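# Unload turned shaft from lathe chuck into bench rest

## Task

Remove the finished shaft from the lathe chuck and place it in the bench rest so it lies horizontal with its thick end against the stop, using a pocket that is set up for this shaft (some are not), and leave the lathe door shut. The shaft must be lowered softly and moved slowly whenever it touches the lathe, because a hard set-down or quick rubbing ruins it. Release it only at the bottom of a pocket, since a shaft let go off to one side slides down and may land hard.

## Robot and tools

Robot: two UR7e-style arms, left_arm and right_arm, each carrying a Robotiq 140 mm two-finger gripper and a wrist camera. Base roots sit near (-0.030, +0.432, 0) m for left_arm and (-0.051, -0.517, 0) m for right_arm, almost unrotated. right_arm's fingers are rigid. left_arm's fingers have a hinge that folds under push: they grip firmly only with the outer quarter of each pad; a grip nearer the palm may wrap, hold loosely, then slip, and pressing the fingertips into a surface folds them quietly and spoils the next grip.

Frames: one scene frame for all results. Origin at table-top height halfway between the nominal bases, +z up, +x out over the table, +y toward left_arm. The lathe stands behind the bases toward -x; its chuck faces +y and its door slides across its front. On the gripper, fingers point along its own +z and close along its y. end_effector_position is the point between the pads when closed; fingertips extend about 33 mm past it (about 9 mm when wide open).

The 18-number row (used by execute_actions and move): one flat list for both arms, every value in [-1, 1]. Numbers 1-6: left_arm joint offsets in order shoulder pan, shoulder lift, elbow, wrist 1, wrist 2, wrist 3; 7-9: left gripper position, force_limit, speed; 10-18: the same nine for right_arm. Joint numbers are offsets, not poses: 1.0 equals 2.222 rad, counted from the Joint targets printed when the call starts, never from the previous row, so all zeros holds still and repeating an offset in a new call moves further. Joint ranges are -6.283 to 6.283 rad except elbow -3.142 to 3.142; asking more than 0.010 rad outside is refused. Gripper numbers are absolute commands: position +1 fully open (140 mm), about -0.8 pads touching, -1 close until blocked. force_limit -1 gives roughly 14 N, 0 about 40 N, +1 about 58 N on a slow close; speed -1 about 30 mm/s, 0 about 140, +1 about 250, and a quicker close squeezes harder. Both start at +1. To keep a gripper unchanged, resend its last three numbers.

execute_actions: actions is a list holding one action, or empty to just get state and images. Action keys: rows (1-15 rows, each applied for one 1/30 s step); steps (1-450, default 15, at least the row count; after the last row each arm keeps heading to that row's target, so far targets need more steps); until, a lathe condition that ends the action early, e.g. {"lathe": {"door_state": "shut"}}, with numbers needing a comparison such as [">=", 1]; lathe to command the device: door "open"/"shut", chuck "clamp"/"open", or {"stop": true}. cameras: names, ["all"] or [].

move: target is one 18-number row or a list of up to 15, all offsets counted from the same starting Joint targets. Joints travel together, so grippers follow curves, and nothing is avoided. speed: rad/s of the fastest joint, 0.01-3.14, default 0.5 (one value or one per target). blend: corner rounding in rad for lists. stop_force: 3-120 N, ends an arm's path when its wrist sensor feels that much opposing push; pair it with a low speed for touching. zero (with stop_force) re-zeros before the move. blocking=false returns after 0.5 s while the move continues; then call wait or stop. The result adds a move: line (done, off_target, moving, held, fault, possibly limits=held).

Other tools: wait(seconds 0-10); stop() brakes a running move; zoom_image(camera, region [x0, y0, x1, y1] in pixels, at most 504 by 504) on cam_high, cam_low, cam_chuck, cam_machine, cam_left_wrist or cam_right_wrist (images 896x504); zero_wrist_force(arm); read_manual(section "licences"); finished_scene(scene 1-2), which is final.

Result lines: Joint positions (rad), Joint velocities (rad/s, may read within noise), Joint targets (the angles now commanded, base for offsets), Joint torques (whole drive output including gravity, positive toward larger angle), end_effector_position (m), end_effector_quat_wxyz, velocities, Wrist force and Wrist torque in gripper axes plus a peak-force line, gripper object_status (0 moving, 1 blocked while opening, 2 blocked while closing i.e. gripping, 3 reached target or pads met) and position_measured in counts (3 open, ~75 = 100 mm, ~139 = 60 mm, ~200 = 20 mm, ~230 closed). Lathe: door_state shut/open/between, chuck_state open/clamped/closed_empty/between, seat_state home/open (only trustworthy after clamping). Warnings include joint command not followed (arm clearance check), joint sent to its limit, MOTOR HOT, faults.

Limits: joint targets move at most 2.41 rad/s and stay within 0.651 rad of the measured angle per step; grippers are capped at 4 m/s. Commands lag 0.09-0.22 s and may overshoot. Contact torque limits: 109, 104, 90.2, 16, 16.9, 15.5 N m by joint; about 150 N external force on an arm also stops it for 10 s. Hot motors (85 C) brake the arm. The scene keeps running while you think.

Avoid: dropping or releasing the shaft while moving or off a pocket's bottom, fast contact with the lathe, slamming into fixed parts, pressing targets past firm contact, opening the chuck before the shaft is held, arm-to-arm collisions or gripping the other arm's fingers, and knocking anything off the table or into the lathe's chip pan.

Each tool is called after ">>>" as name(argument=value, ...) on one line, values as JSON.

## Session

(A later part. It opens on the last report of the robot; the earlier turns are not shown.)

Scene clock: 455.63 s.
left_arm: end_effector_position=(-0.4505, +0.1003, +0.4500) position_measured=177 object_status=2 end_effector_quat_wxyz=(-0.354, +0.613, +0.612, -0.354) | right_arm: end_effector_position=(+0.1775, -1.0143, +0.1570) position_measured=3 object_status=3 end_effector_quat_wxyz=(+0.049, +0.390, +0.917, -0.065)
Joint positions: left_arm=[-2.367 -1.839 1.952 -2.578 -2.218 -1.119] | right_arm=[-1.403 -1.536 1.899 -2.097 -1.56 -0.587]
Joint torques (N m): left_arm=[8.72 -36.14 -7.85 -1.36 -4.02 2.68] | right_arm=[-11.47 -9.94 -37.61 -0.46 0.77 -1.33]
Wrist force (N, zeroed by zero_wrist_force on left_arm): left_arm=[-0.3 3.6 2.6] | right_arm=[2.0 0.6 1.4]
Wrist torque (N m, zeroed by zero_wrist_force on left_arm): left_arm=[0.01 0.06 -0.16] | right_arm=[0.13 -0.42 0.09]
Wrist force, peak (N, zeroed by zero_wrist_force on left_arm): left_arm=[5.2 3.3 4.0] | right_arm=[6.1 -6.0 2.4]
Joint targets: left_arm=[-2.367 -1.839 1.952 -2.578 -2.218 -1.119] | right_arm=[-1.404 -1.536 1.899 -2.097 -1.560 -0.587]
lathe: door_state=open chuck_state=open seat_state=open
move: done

>>> move(target=[[0.3261,-0.0611,-0.1401,0.5748,-0.0218,0.4594,-1,0,-1,0,0,0,0,0,0,1,1,1],[0.7992,0.3608,-0.3801,0.4214,0.2914,0.9896,-1,0,-1,0,0,0,0,0,0,1,1,1]], speed=0.7, blend=[0.15,0], cameras=["cam_left_wrist","cam_high","cam_low"])

>>> zoom_image(camera="cam_left_wrist", region=[200, 0, 704, 504])

Scene clock: 484.10 s.
left_arm: end_effector_position=(+0.6300, +0.1457, +0.1898) position_measured=177 object_status=2 end_effector_quat_wxyz=(+0.000, +0.743, +0.669, +0.000) | right_arm: end_effector_position=(+0.1774, -1.0144, +0.1571) position_measured=3 object_status=3 end_effector_quat_wxyz=(+0.049, +0.390, +0.917, -0.065)
Joint positions: left_arm=[-0.591 -1.038 1.108 -1.641 -1.57 1.08] | right_arm=[-1.404 -1.536 1.899 -2.097 -1.56 -0.587]
Joint torques (N m): left_arm=[5.95 -24.62 -47.71 -6.38 2.01 2.69] | right_arm=[-11.71 -43.35 -39.39 -0.53 0.6 0.51]
Wrist force (N, zeroed by zero_wrist_force on left_arm): left_arm=[0.7 0.1 4.4] | right_arm=[2.2 0.5 1.4]
Wrist torque (N m, zeroed by zero_wrist_force on left_arm): left_arm=[0.11 -0.23 -0.29] | right_arm=[0.10 -0.45 0.08]
Wrist force, peak (N, zeroed by zero_wrist_force on left_arm): left_arm=[16.7 6.6 5.0] | right_arm=[2.8 0.6 1.6]
Joint targets: left_arm=[-0.591 -1.037 1.108 -1.641 -1.570 1.080] | right_arm=[-1.404 -1.536 1.899 -2.097 -1.560 -0.587]
lathe: door_state=open chuck_state=open seat_state=open
move: done
Images, in order (width x height): cam_high 896x504, cam_low 896x504, cam_left_wrist 896x504.

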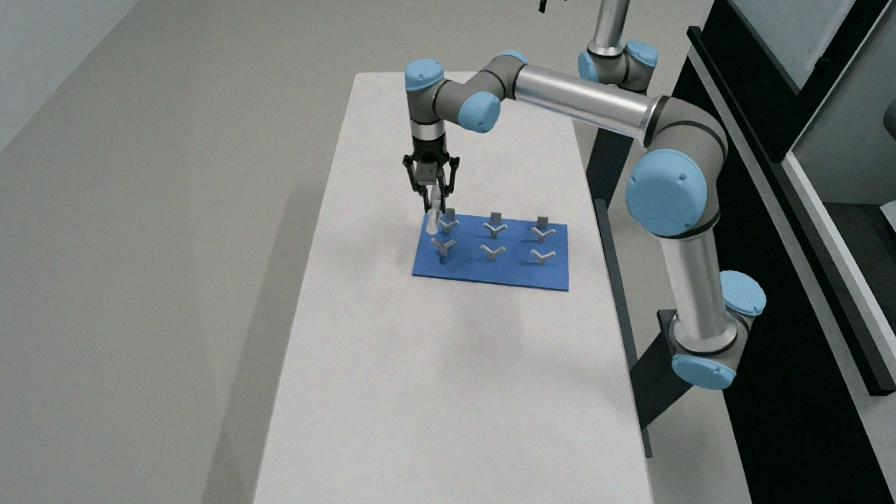

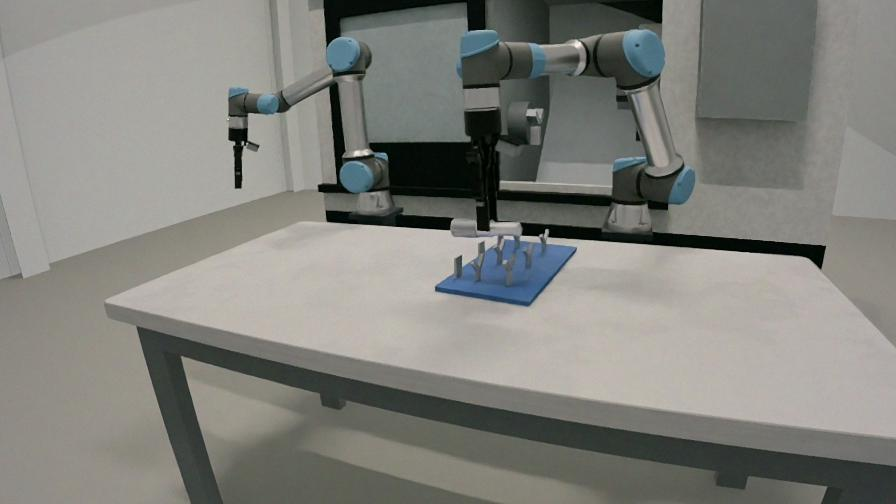

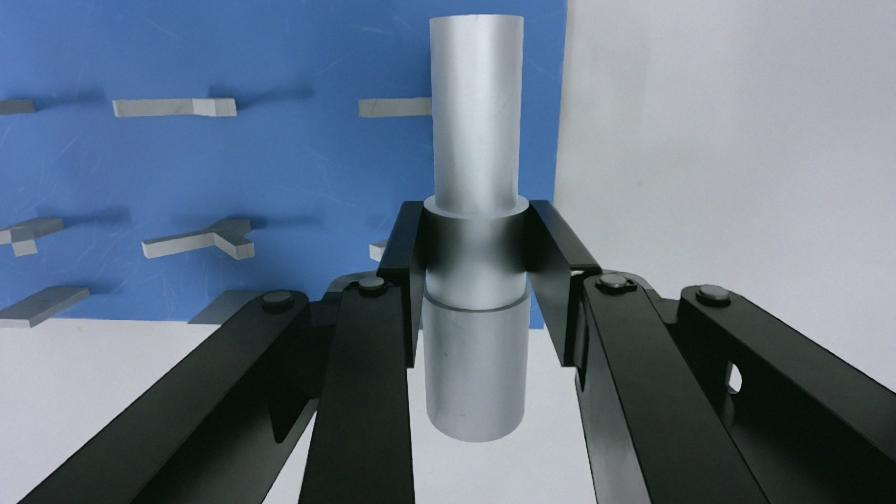

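Scaled by 1.000.

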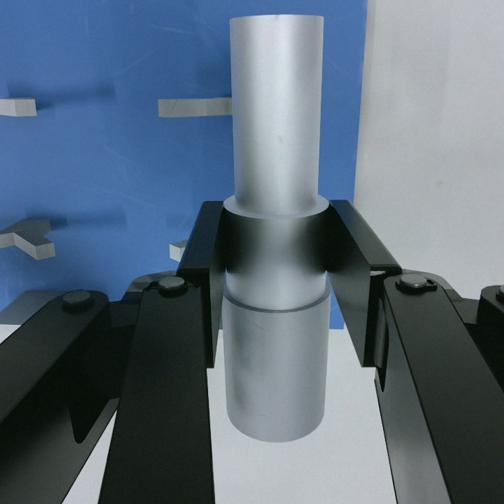

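>>> move(target=[-0.0160,-0.0077,0.0698,-0.0622,0,-0.0160,-1,0,-1,0,0,0,0,0,0,1,1,1], speed=0.2, cameras=["cam_left_wrist","cam_low"])

>>> zoom_image(camera="cam_left_wrist", region=[300, 0, 640, 340])

>>> zoom_image(camera="cam_low", region=[430, 200, 600, 310])

Scene clock: 519.47 s.
left_arm: end_effector_position=(+0.6084, +0.1306, +0.1399) position_measured=177 object_status=2 end_effector_quat_wxyz=(+0.000, +0.743, +0.669, +0.000) | right_arm: end_effector_position=(+0.1774, -1.0144, +0.1571) position_measured=3 object_status=3 end_effector_quat_wxyz=(+0.049, +0.390, +0.917, -0.065)
Joint positions: left_arm=[-0.627 -1.055 1.263 -1.779 -1.57 1.044] | right_arm=[-1.404 -1.536 1.899 -2.097 -1.56 -0.587]
Joint torques (N m): left_arm=[-7.39 -83.01 -6.02 -6.43 1.92 -2.52] | right_arm=[-10.97 -41.67 -39.57 -0.42 0.81 0.62]
Wrist force (N, zeroed by zero_wrist_force on left_arm): left_arm=[0.4 0.1 4.2] | right_arm=[2.1 0.5 1.4]
Wrist torque (N m, zeroed by zero_wrist_force on left_arm): left_arm=[0.11 -0.16 -0.20] | right_arm=[0.10 -0.45 0.08]
Wrist force, peak (N, zeroed by zero_wrist_force on left_arm): left_arm=[0.7 -0.4 5.2] | right_arm=[2.7 0.4 1.7]
Joint targets: left_arm=[-0.627 -1.055 1.263 -1.780 -1.570 1.044] | right_arm=[-1.404 -1.536 1.899 -2.097 -1.560 -0.587]
lathe: door_state=open chuck_state=open seat_state=open
move: done
Images, in order (width x height): cam_low 896x504, cam_left_wrist 896x504.

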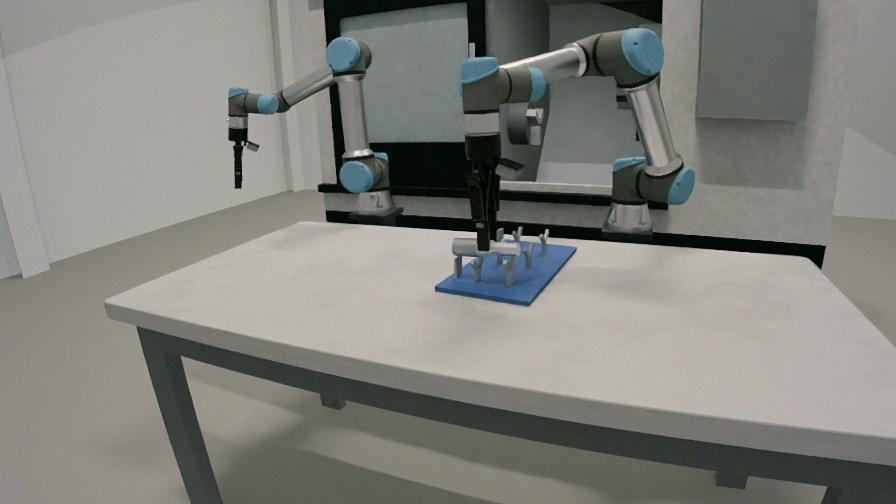

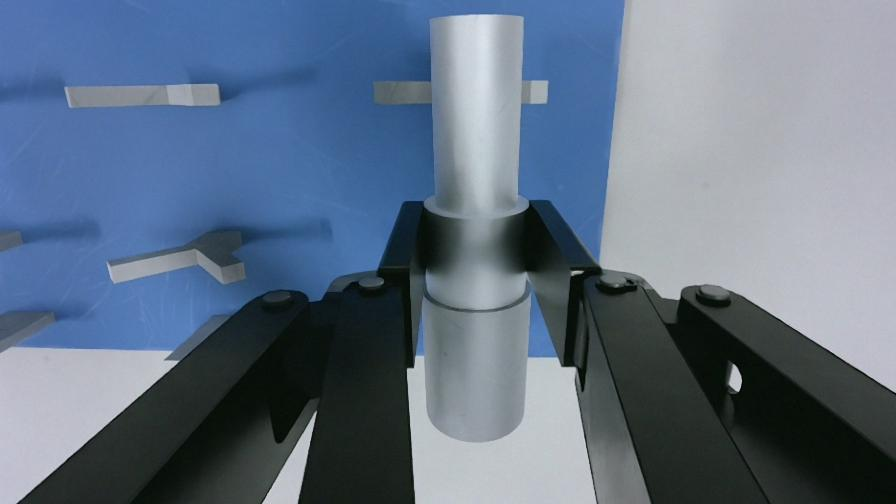

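Scaled by 1.482 from the camera's 896x504 image, which has a finer 1280x720 frame.

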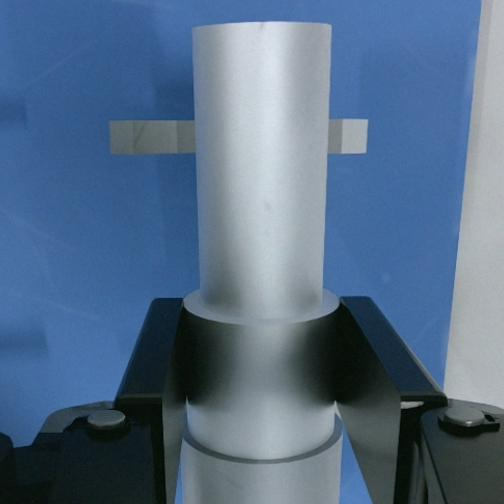

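Scaled by 2.965 from the camera's 896x504 image, which has a finer 1280x720 frame.

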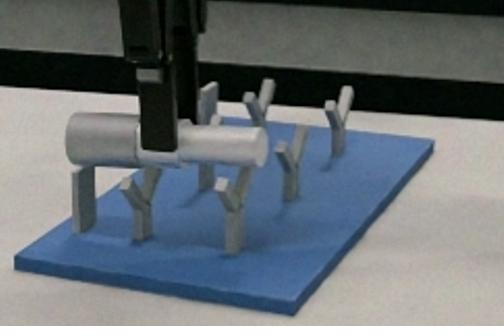

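>>> move(target=[-0.0077,0.0076,0.0178,-0.0254,0,-0.0122,-1,0,-1,0,0,0,0,0,0,1,1,1], speed=0.1, stop_force=15, cameras=["cam_left_wrist","cam_low"])

>>> zoom_image(camera="cam_left_wrist", region=[300, 0, 640, 340])

>>> zoom_image(camera="cam_low", region=[430, 200, 600, 310])

Scene clock: 573.07 s.
left_arm: end_effector_position=(+0.6063, +0.1247, +0.1272) position_measured=177 object_status=2 end_effector_quat_wxyz=(+0.000, +0.742, +0.671, +0.000) | right_arm: end_effector_position=(+0.1774, -1.0144, +0.1571) position_measured=3 object_status=3 end_effector_quat_wxyz=(+0.049, +0.390, +0.917, -0.065)
Joint positions: left_arm=[-0.635 -1.046 1.283 -1.808 -1.57 1.03] | right_arm=[-1.404 -1.536 1.899 -2.097 -1.56 -0.587]
Joint torques (N m): left_arm=[5.05 -71.36 -44.32 -1 -3.48 2.17] | right_arm=[-11.58 -42 -39.19 -0.43 0.6 0.65]
Wrist force (N, zeroed by zero_wrist_force on left_arm): left_arm=[6.9 -1.6 -1.7] | right_arm=[2.4 0.4 1.7]
Wrist torque (N m, zeroed by zero_wrist_force on left_arm): left_arm=[0.16 -0.33 -0.20] | right_arm=[0.09 -0.51 0.08]
Wrist force, peak (N, zeroed by zero_wrist_force on left_arm): left_arm=[21.4 -11.6 -33.6] | right_arm=[2.6 0.7 2.0]
Joint targets: left_arm=[-0.635 -1.046 1.283 -1.808 -1.570 1.030] | right_arm=[-1.404 -1.536 1.899 -2.097 -1.560 -0.587]
lathe: door_state=open chuck_state=open seat_state=open
move: contact (left_arm); left_arm: the wrist 1 is farthest, 0.028 rad from its target
Images, in order (width x height): cam_low 896x504, cam_left_wrist 896x504.

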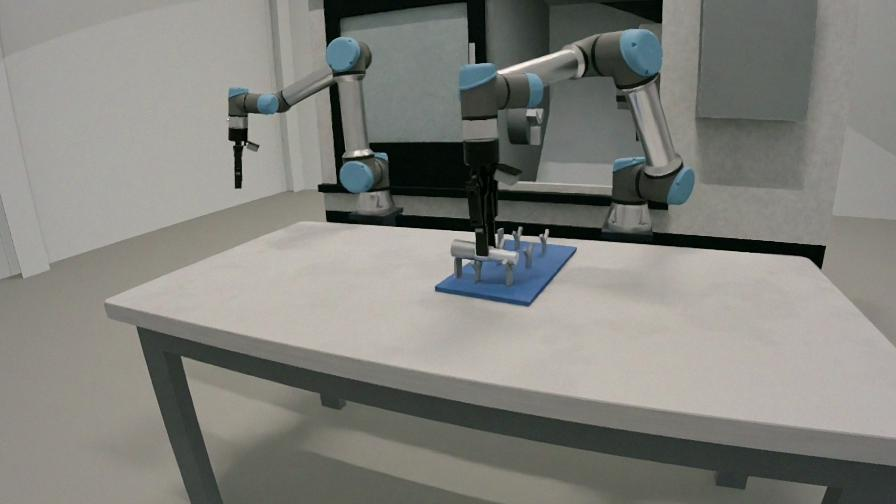

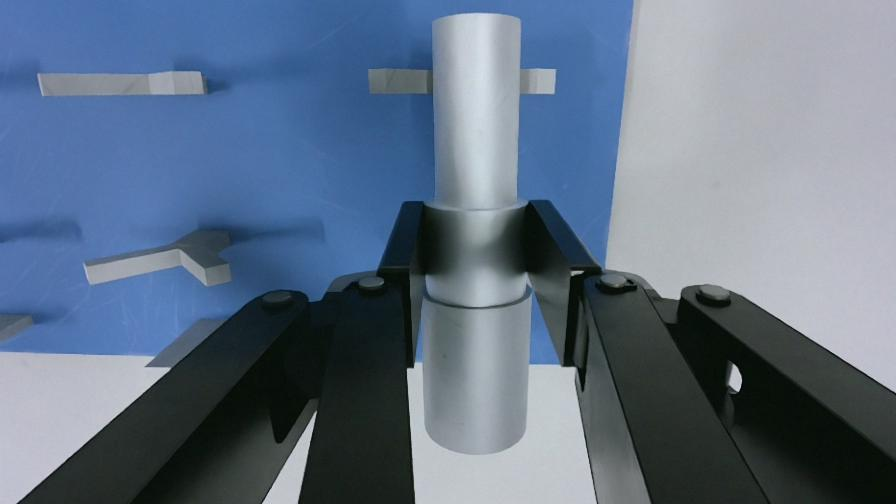

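Scaled by 1.482 from the camera's 896x504 image, which has a finer 1280x720 frame.

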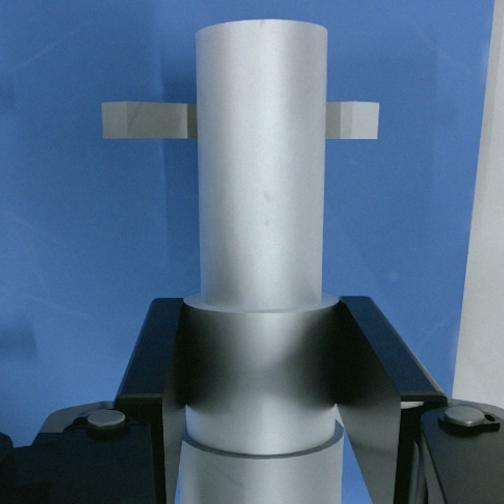

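Scaled by 2.965 from the camera's 896x504 image, which has a finer 1280x720 frame.

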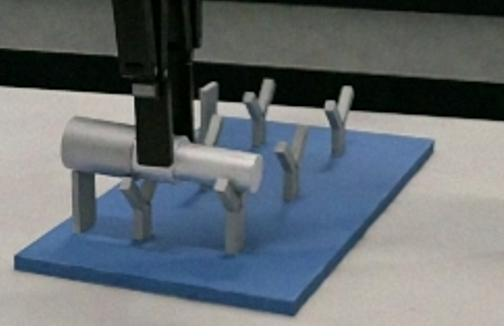

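>>> move(target=[0,-0.0053,-0.0186,0.0239,0,0,-1,0,-1,0,0,0,0,0,0,1,1,1], speed=0.05)

>>> move(target=[0.0116,0,0,0,0,0.0045,-1,0,-1,0,0,0,0,0,0,1,1,1], speed=0.1, cameras=["cam_left_wrist","cam_low"])

>>> zoom_image(camera="cam_left_wrist", region=[300, 0, 640, 340])

>>> zoom_image(camera="cam_low", region=[430, 200, 600, 310])

Scene clock: 609.93 s.
left_arm: end_effector_position=(+0.6063, +0.1247, +0.1500) position_measured=177 object_status=2 end_effector_quat_wxyz=(+0.000, +0.742, +0.671, +0.000) | right_arm: end_effector_position=(+0.1774, -1.0144, +0.1571) position_measured=3 object_status=3 end_effector_quat_wxyz=(+0.049, +0.390, +0.917, -0.065)
Joint positions: left_arm=[-0.635 -1.058 1.242 -1.755 -1.57 1.03] | right_arm=[-1.404 -1.536 1.899 -2.097 -1.56 -0.587]
Joint torques (N m): left_arm=[3.7 -83.35 -46.4 -0.39 1.86 2.01] | right_arm=[-11.69 -41.94 -38.34 -0.35 0.74 0.75]
Wrist force (N, zeroed by zero_wrist_force on left_arm): left_arm=[0.6 0.1 4.1] | right_arm=[2.1 0.3 1.7]
Wrist torque (N m, zeroed by zero_wrist_force on left_arm): left_arm=[0.14 -0.20 -0.19] | right_arm=[0.07 -0.45 0.09]
Wrist force, peak (N, zeroed by zero_wrist_force on left_arm): left_arm=[7.1 -1.5 -2.0] | right_arm=[2.5 0.7 2.2]
Joint targets: left_arm=[-0.635 -1.058 1.242 -1.755 -1.570 1.030] | right_arm=[-1.404 -1.536 1.899 -2.097 -1.560 -0.587]
lathe: door_state=open chuck_state=open seat_state=open
move: done

Scene clock: 610.77 s.
left_arm: end_effector_position=(+0.6140, +0.1411, +0.1501) position_measured=177 object_status=2 end_effector_quat_wxyz=(+0.000, +0.736, +0.677, +0.000) | right_arm: end_effector_position=(+0.1774, -1.0144, +0.1571) position_measured=3 object_status=3 end_effector_quat_wxyz=(+0.049, +0.390, +0.917, -0.065)
Joint positions: left_arm=[-0.61 -1.058 1.242 -1.755 -1.57 1.04] | right_arm=[-1.404 -1.536 1.899 -2.097 -1.56 -0.587]
Joint torques (N m): left_arm=[8.53 -82.95 -45.61 -0.68 1.83 2.26] | right_arm=[-11.73 -41.58 -38.7 -0.51 0.59 0.76]
Wrist force (N, zeroed by zero_wrist_force on left_arm): left_arm=[0.5 0.2 4.1] | right_arm=[2.6 0.5 1.6]
Wrist torque (N m, zeroed by zero_wrist_force on left_arm): left_arm=[0.14 -0.19 -0.19] | right_arm=[0.12 -0.54 0.08]
Wrist force, peak (N, zeroed by zero_wrist_force on left_arm): left_arm=[1.4 0.4 4.3] | right_arm=[2.4 0.4 1.9]
Joint targets: left_arm=[-0.610 -1.058 1.242 -1.755 -1.570 1.040] | right_arm=[-1.404 -1.536 1.899 -2.097 -1.560 -0.587]
lathe: door_state=open chuck_state=open seat_state=open
move: done
Images, in order (width x height): cam_low 896x504, cam_left_wrist 896x504.

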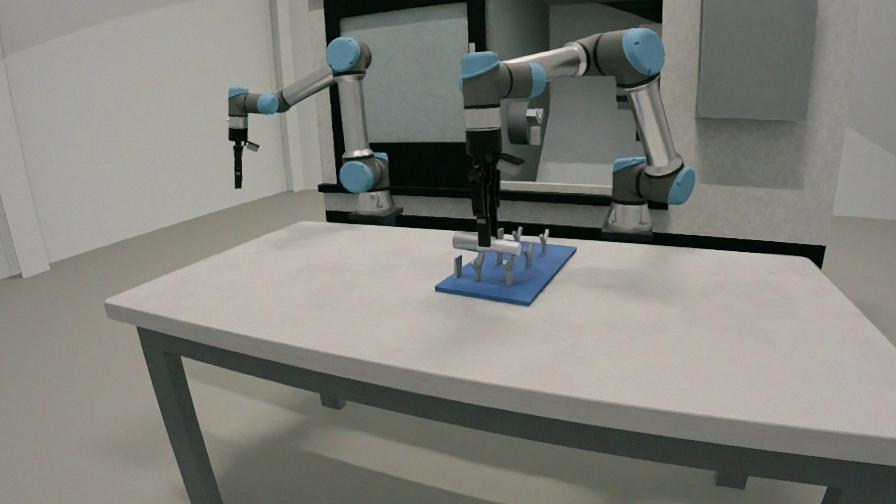

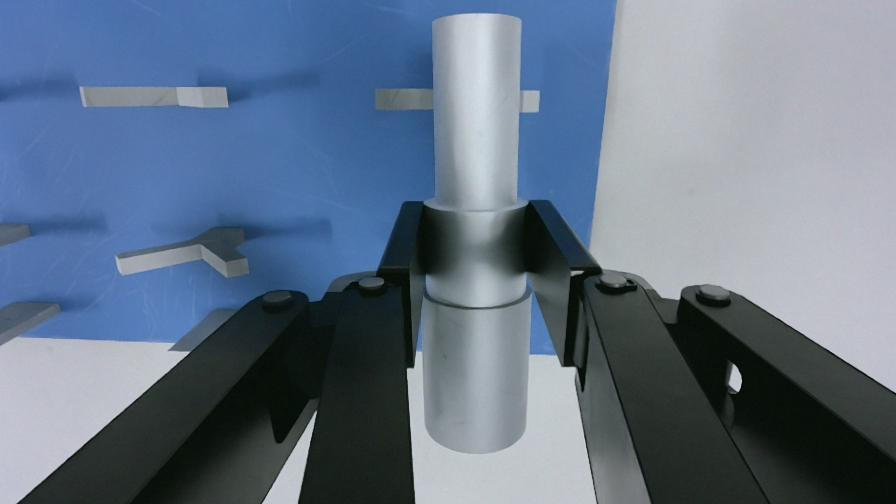

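Scaled by 1.482 from the camera's 896x504 image, which has a finer 1280x720 frame.

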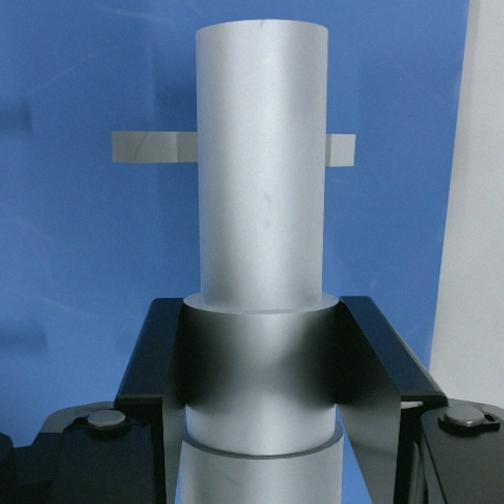

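Scaled by 2.965 from the camera's 896x504 image, which has a finer 1280x720 frame.

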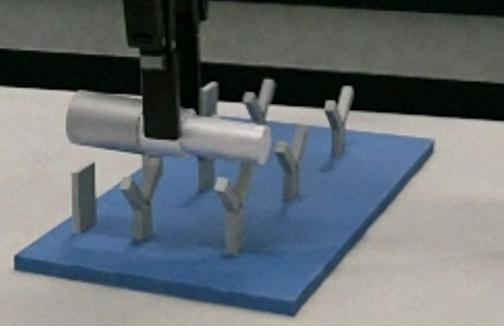

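>>> move(target=[-0.0108,0.0034,0.0242,-0.0275,0,0.0030,-1,0,-1,0,0,0,0,0,0,1,1,1], speed=0.04, stop_force=8, cameras=["cam_left_wrist","cam_low"])

>>> zoom_image(camera="cam_left_wrist", region=[300, 0, 640, 340])

>>> zoom_image(camera="cam_low", region=[430, 200, 600, 310])

Scene clock: 635.57 s.
left_arm: end_effector_position=(+0.6054, +0.1279, +0.1261) position_measured=177 object_status=2 end_effector_quat_wxyz=(+0.000, +0.746, +0.666, +0.000) | right_arm: end_effector_position=(+0.1774, -1.0144, +0.1571) position_measured=3 object_status=3 end_effector_quat_wxyz=(+0.049, +0.390, +0.917, -0.065)
Joint positions: left_arm=[-0.632 -1.051 1.293 -1.813 -1.57 1.047] | right_arm=[-1.404 -1.536 1.899 -2.097 -1.56 -0.587]
Joint torques (N m): left_arm=[6.09 -52.48 -44.87 -1.03 2.03 -2.01] | right_arm=[-11.79 -42.02 -39.14 -0.31 0.4 0.61]
Wrist force (N, zeroed by zero_wrist_force on left_arm): left_arm=[4.8 -1.7 -2.1] | right_arm=[2.3 0.4 1.7]
Wrist torque (N m, zeroed by zero_wrist_force on left_arm): left_arm=[0.31 -0.38 -0.22] | right_arm=[0.10 -0.48 0.08]
Wrist force, peak (N, zeroed by zero_wrist_force on left_arm): left_arm=[6.6 -4.0 -11.2] | right_arm=[3.0 0.5 1.9]
Joint targets: left_arm=[-0.632 -1.051 1.293 -1.813 -1.570 1.047] | right_arm=[-1.404 -1.536 1.899 -2.097 -1.560 -0.587]
lathe: door_state=open chuck_state=open seat_state=open
move: contact (left_arm)
Images, in order (width x height): cam_low 896x504, cam_left_wrist 896x504.

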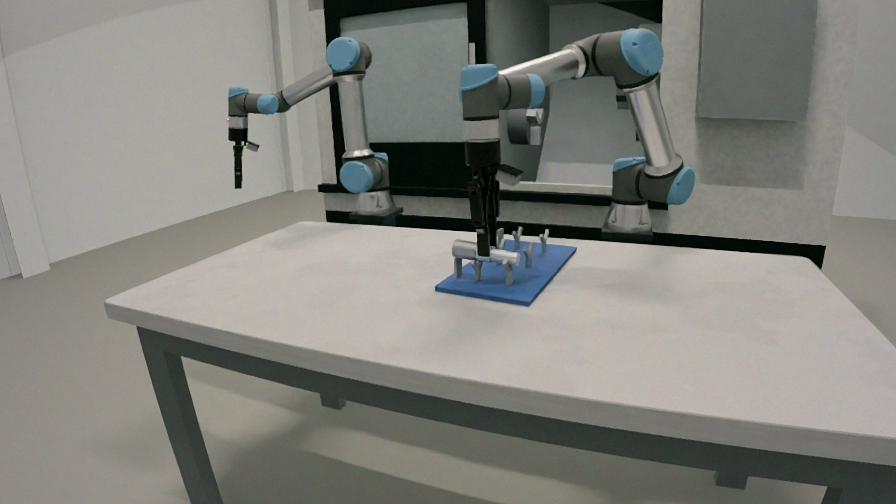

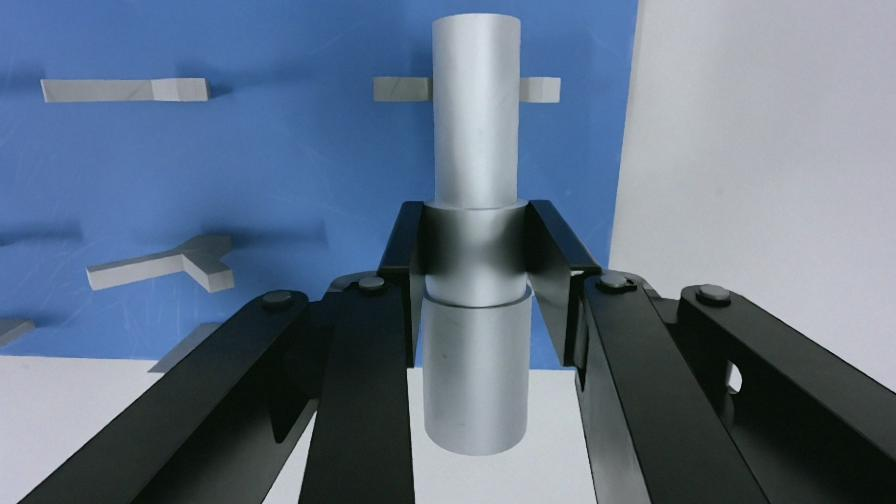

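Scaled by 1.482 from the camera's 896x504 image, which has a finer 1280x720 frame.

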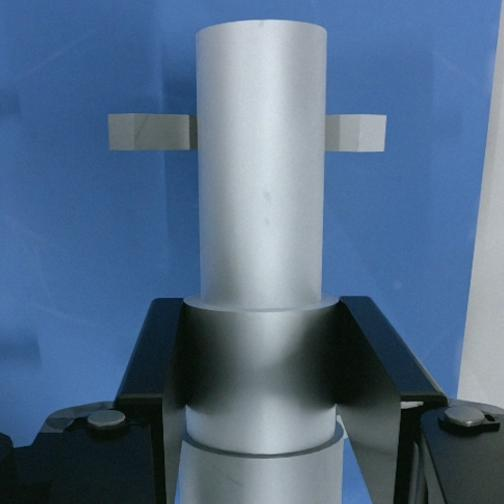

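Scaled by 2.965 from the camera's 896x504 image, which has a finer 1280x720 frame.

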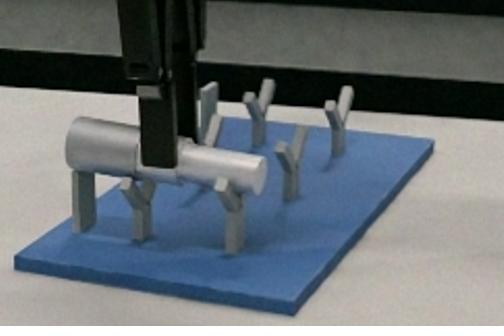

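>>> move(target=[0.0176,-0.0184,-0.0007,0.0191,0,0.0105,-1,0,-1,0,0,0,0,0,0,1,1,1], speed=0.05, cameras=["cam_left_wrist","cam_low","cam_high"])

>>> zoom_image(camera="cam_left_wrist", region=[300, 0, 640, 340])

>>> zoom_image(camera="cam_low", region=[430, 210, 550, 300])

>>> zoom_image(camera="cam_high", region=[390, 160, 510, 280])

Scene clock: 664.87 s.
left_arm: end_effector_position=(+0.6072, +0.1594, +0.1506) position_measured=177 object_status=2 end_effector_quat_wxyz=(+0.000, +0.741, +0.672, +0.000) | right_arm: end_effector_position=(+0.1774, -1.0144, +0.1571) position_measured=3 object_status=3 end_effector_quat_wxyz=(+0.049, +0.390, +0.917, -0.065)
Joint positions: left_arm=[-0.594 -1.091 1.291 -1.771 -1.57 1.07] | right_arm=[-1.404 -1.536 1.899 -2.097 -1.56 -0.587]
Joint torques (N m): left_arm=[9.08 -81.43 -45.9 -0.39 1.87 2.57] | right_arm=[-11.8 -42.99 -37.27 -0.43 0.68 0.68]
Wrist force (N, zeroed by zero_wrist_force on left_arm): left_arm=[0.7 0.5 4.1] | right_arm=[2.5 0.5 2.2]
Wrist torque (N m, zeroed by zero_wrist_force on left_arm): left_arm=[0.20 -0.19 -0.32] | right_arm=[0.11 -0.53 0.08]
Wrist force, peak (N, zeroed by zero_wrist_force on left_arm): left_arm=[5.3 -1.8 -2.4] | right_arm=[2.7 0.6 2.2]
Joint targets: left_arm=[-0.593 -1.092 1.291 -1.771 -1.570 1.070] | right_arm=[-1.404 -1.536 1.899 -2.097 -1.560 -0.587]
lathe: door_state=open chuck_state=open seat_state=open
move: done
Images, in order (width x height): cam_high 896x504, cam_low 896x504, cam_left_wrist 896x504.

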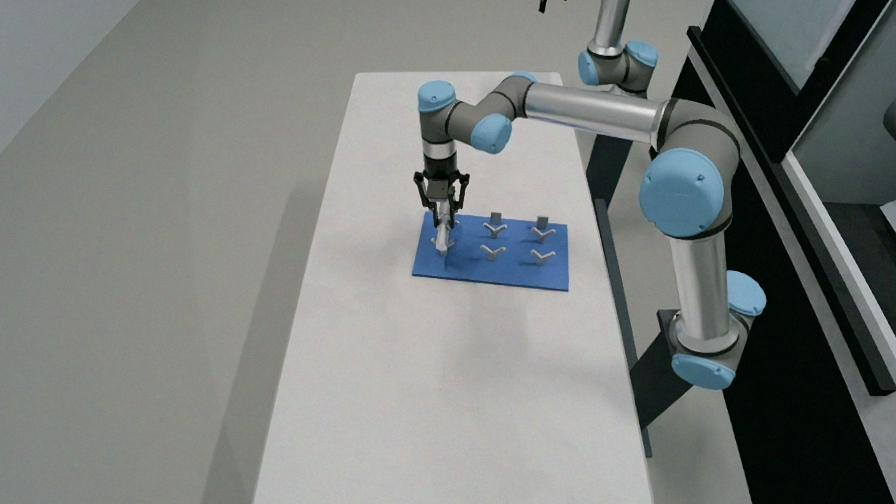

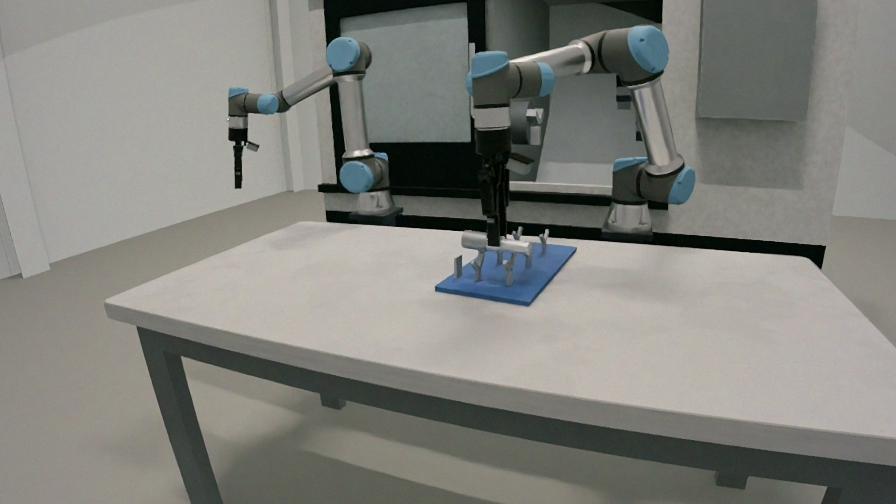

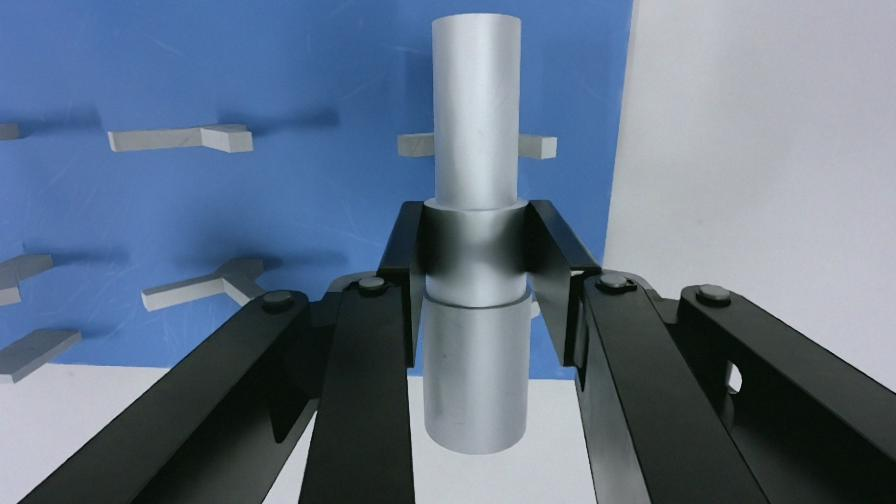

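Scaled by 1.482 from the camera's 896x504 image, which has a finer 1280x720 frame.

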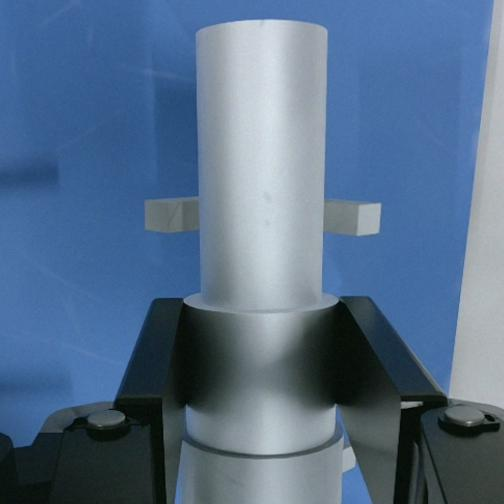

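Scaled by 4.200 from the camera's 896x504 image, which has a finer 1280x720 frame.

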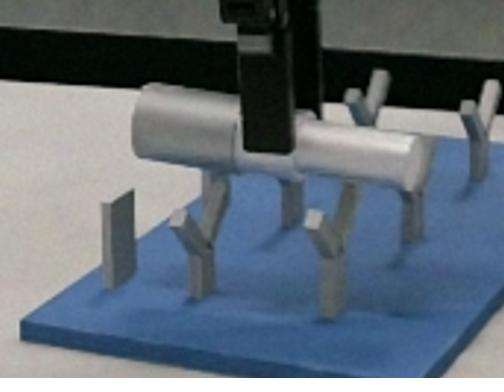

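Scaled by 4.200 from the camera's 896x504 image, which has a finer 1280x720 frame.

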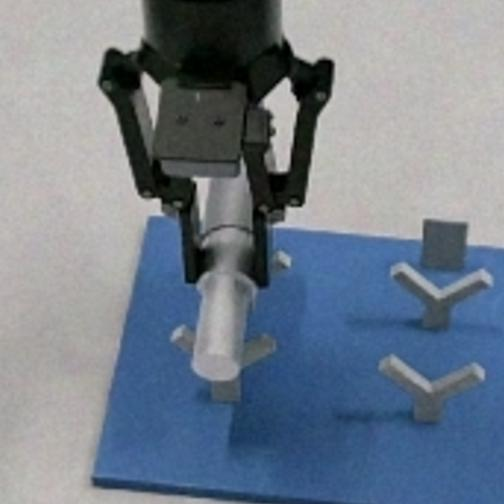

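>>> move(target=[-0.0112,0.0130,0.0060,-0.0190,0,0.0050,-1,0,-1,0,0,0,0,0,0,1,1,1], speed=0.04, stop_force=8, cameras=["cam_left_wrist","cam_low","cam_high"])

>>> zoom_image(camera="cam_low", region=[430, 210, 550, 300])

>>> zoom_image(camera="cam_high", region=[390, 160, 510, 280])

Scene clock: 681.80 s.
left_arm: end_effector_position=(+0.6061, +0.1396, +0.1287) position_measured=177 object_status=2 end_effector_quat_wxyz=(+0.000, +0.753, +0.658, +0.000) | right_arm: end_effector_position=(+0.1774, -1.0144, +0.1571) position_measured=3 object_status=3 end_effector_quat_wxyz=(+0.049, +0.390, +0.917, -0.065)
Joint positions: left_arm=[-0.618 -1.063 1.305 -1.813 -1.57 1.081] | right_arm=[-1.404 -1.536 1.899 -2.097 -1.56 -0.587]
Joint torques (N m): left_arm=[-7.5 -23.01 -6.56 -6.43 1.23 2.7] | right_arm=[-10.8 -42.93 -39.07 -0.46 0.62 0.53]
Wrist force (N, zeroed by zero_wrist_force on left_arm): left_arm=[0.9 0.6 4.1] | right_arm=[2.4 0.4 1.8]
Wrist torque (N m, zeroed by zero_wrist_force on left_arm): left_arm=[0.20 -0.25 -0.31] | right_arm=[0.09 -0.50 0.09]
Wrist force, peak (N, zeroed by zero_wrist_force on left_arm): left_arm=[1.9 1.1 4.6] | right_arm=[2.7 0.5 2.3]
Joint targets: left_arm=[-0.618 -1.063 1.305 -1.813 -1.570 1.081] | right_arm=[-1.404 -1.536 1.899 -2.097 -1.560 -0.587]
lathe: door_state=open chuck_state=open seat_state=open
move: done
Images, in order (width x height): cam_high 896x504, cam_low 896x504, cam_left_wrist 896x504.

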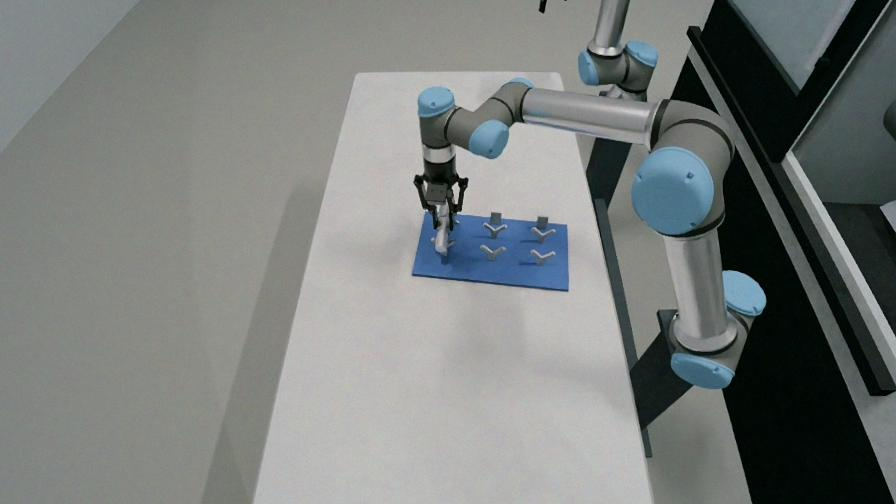

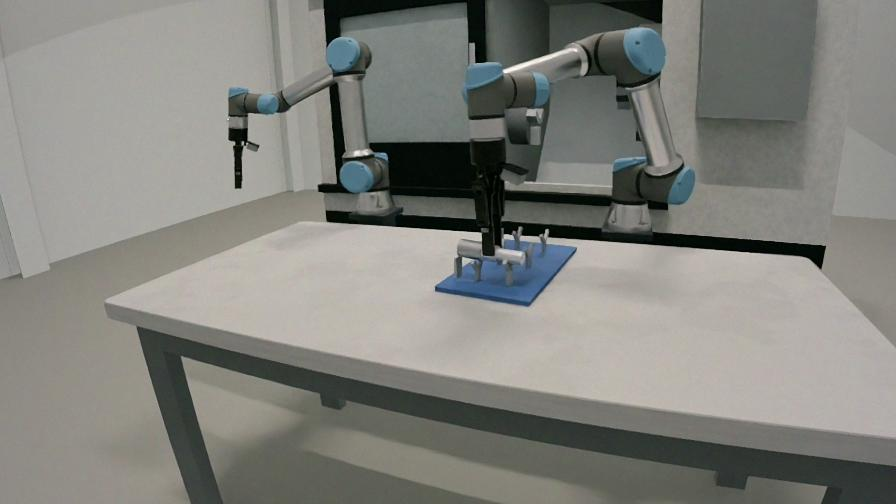

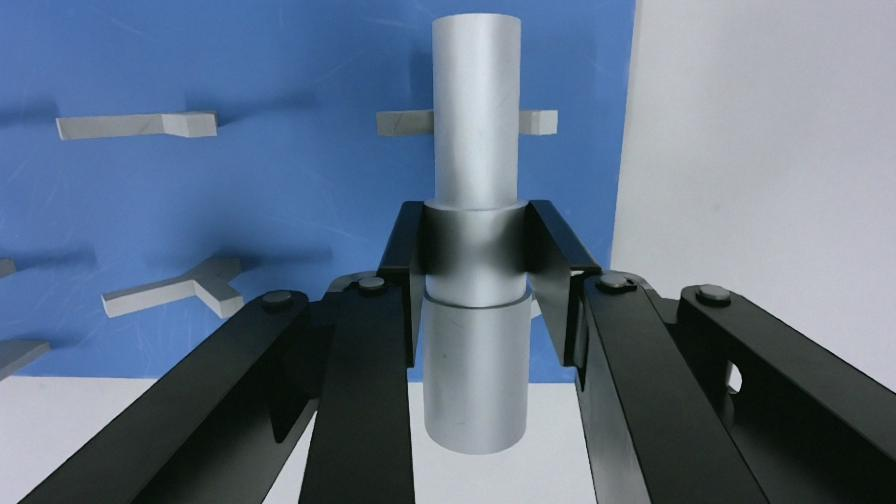

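Scaled by 4.200 from the camera's 896x504 image, which has a finer 1280x720 frame.

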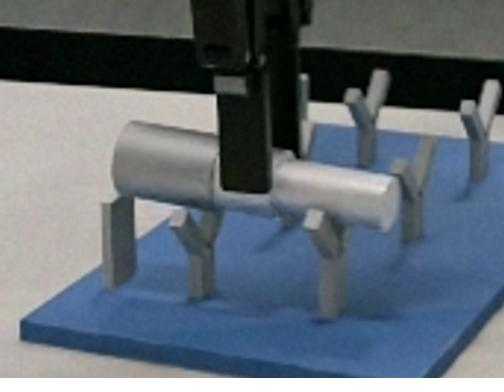

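Scaled by 4.200 from the camera's 896x504 image, which has a finer 1280x720 frame.

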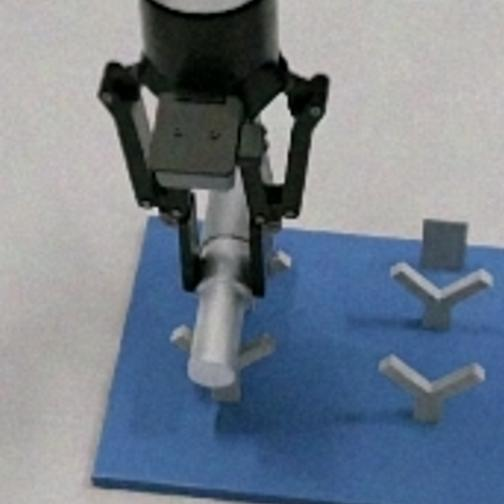

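>>> move(target=[0,0.0068,0.0252,-0.0320,0,0,-1,0,-1,0,0,0,0,0,0,1,1,1], speed=0.02, stop_force=5, cameras=["cam_left_wrist","cam_low","cam_high"])

>>> zoom_image(camera="cam_low", region=[430, 210, 550, 300])

>>> zoom_image(camera="cam_high", region=[390, 160, 510, 280])

Scene clock: 692.87 s.
left_arm: end_effector_position=(+0.6058, +0.1397, +0.1220) position_measured=177 object_status=2 end_effector_quat_wxyz=(+0.000, +0.753, +0.658, +0.000) | right_arm: end_effector_position=(+0.1774, -1.0144, +0.1571) position_measured=3 object_status=3 end_effector_quat_wxyz=(+0.049, +0.390, +0.917, -0.065)
Joint positions: left_arm=[-0.618 -1.059 1.317 -1.829 -1.57 1.081] | right_arm=[-1.404 -1.536 1.899 -2.097 -1.56 -0.587]
Joint torques (N m): left_arm=[-5.24 -68.17 -44.18 -0.62 0.77 2.71] | right_arm=[-11.46 -43.06 -38.3 -0.49 0.74 0.75]
Wrist force (N, zeroed by zero_wrist_force on left_arm): left_arm=[1.3 -1.7 -1.4] | right_arm=[2.4 0.5 1.8]
Wrist torque (N m, zeroed by zero_wrist_force on left_arm): left_arm=[0.25 -0.08 -0.31] | right_arm=[0.10 -0.50 0.09]
Wrist force, peak (N, zeroed by zero_wrist_force on left_arm): left_arm=[2.0 -4.7 -8.6] | right_arm=[2.8 0.5 2.0]
Joint targets: left_arm=[-0.618 -1.059 1.317 -1.829 -1.570 1.081] | right_arm=[-1.404 -1.536 1.899 -2.097 -1.560 -0.587]
lathe: door_state=open chuck_state=open seat_state=open
move: contact (left_arm); left_arm: the wrist 1 is farthest, 0.055 rad from its target
Images, in order (width x height): cam_high 896x504, cam_low 896x504, cam_left_wrist 896x504.

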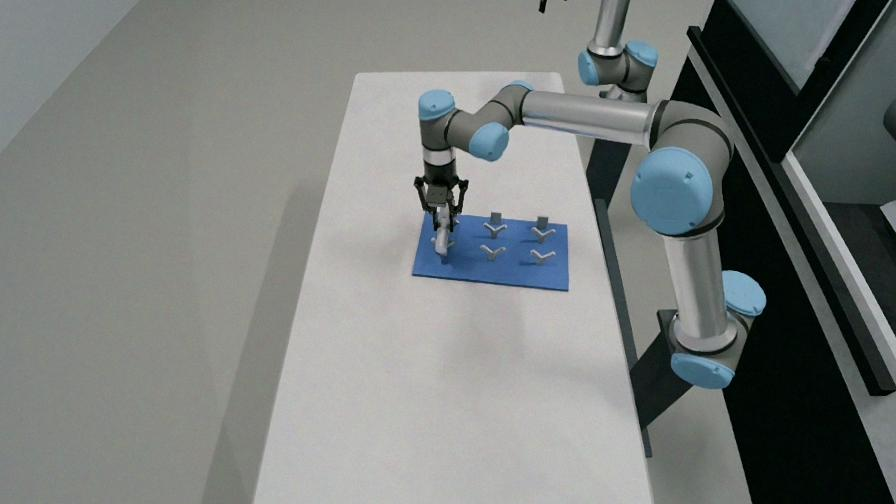

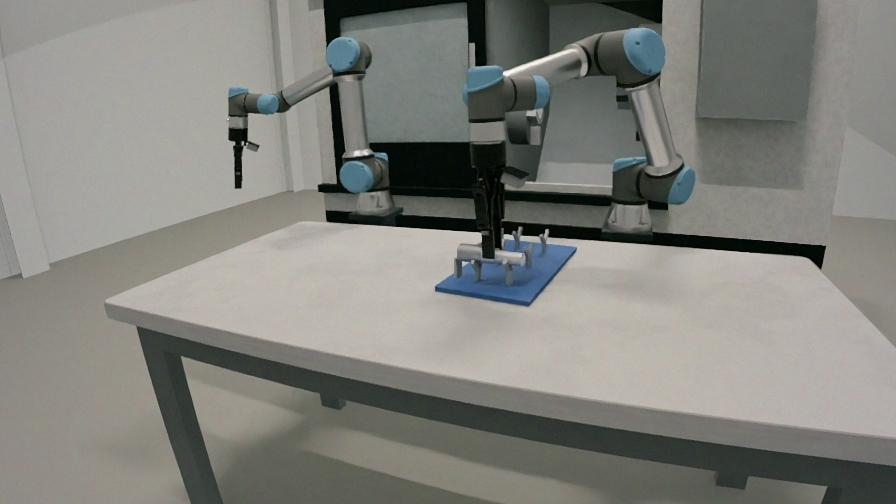

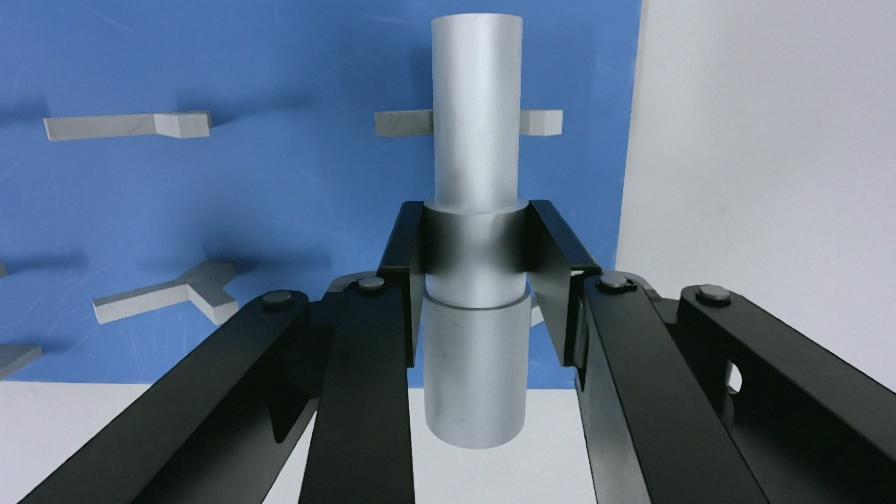

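Scaled by 4.200 from the camera's 896x504 image, which has a finer 1280x720 frame.

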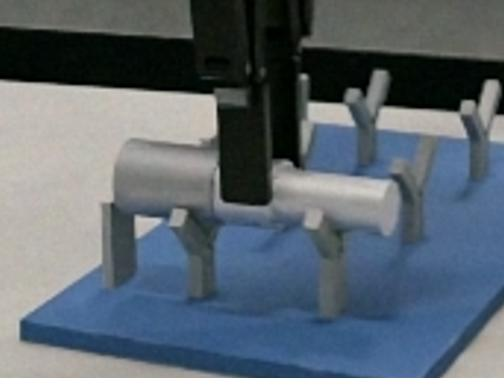

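Scaled by 4.200 from the camera's 896x504 image, which has a finer 1280x720 frame.

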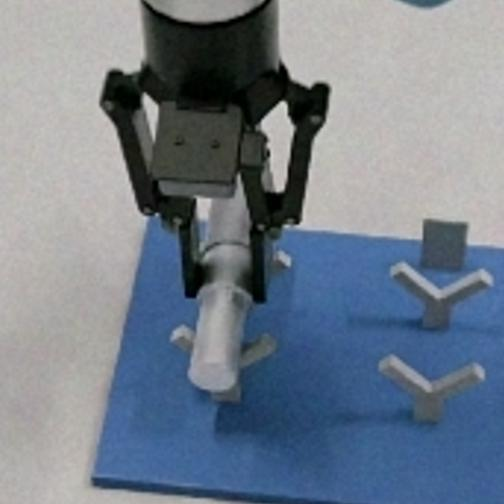

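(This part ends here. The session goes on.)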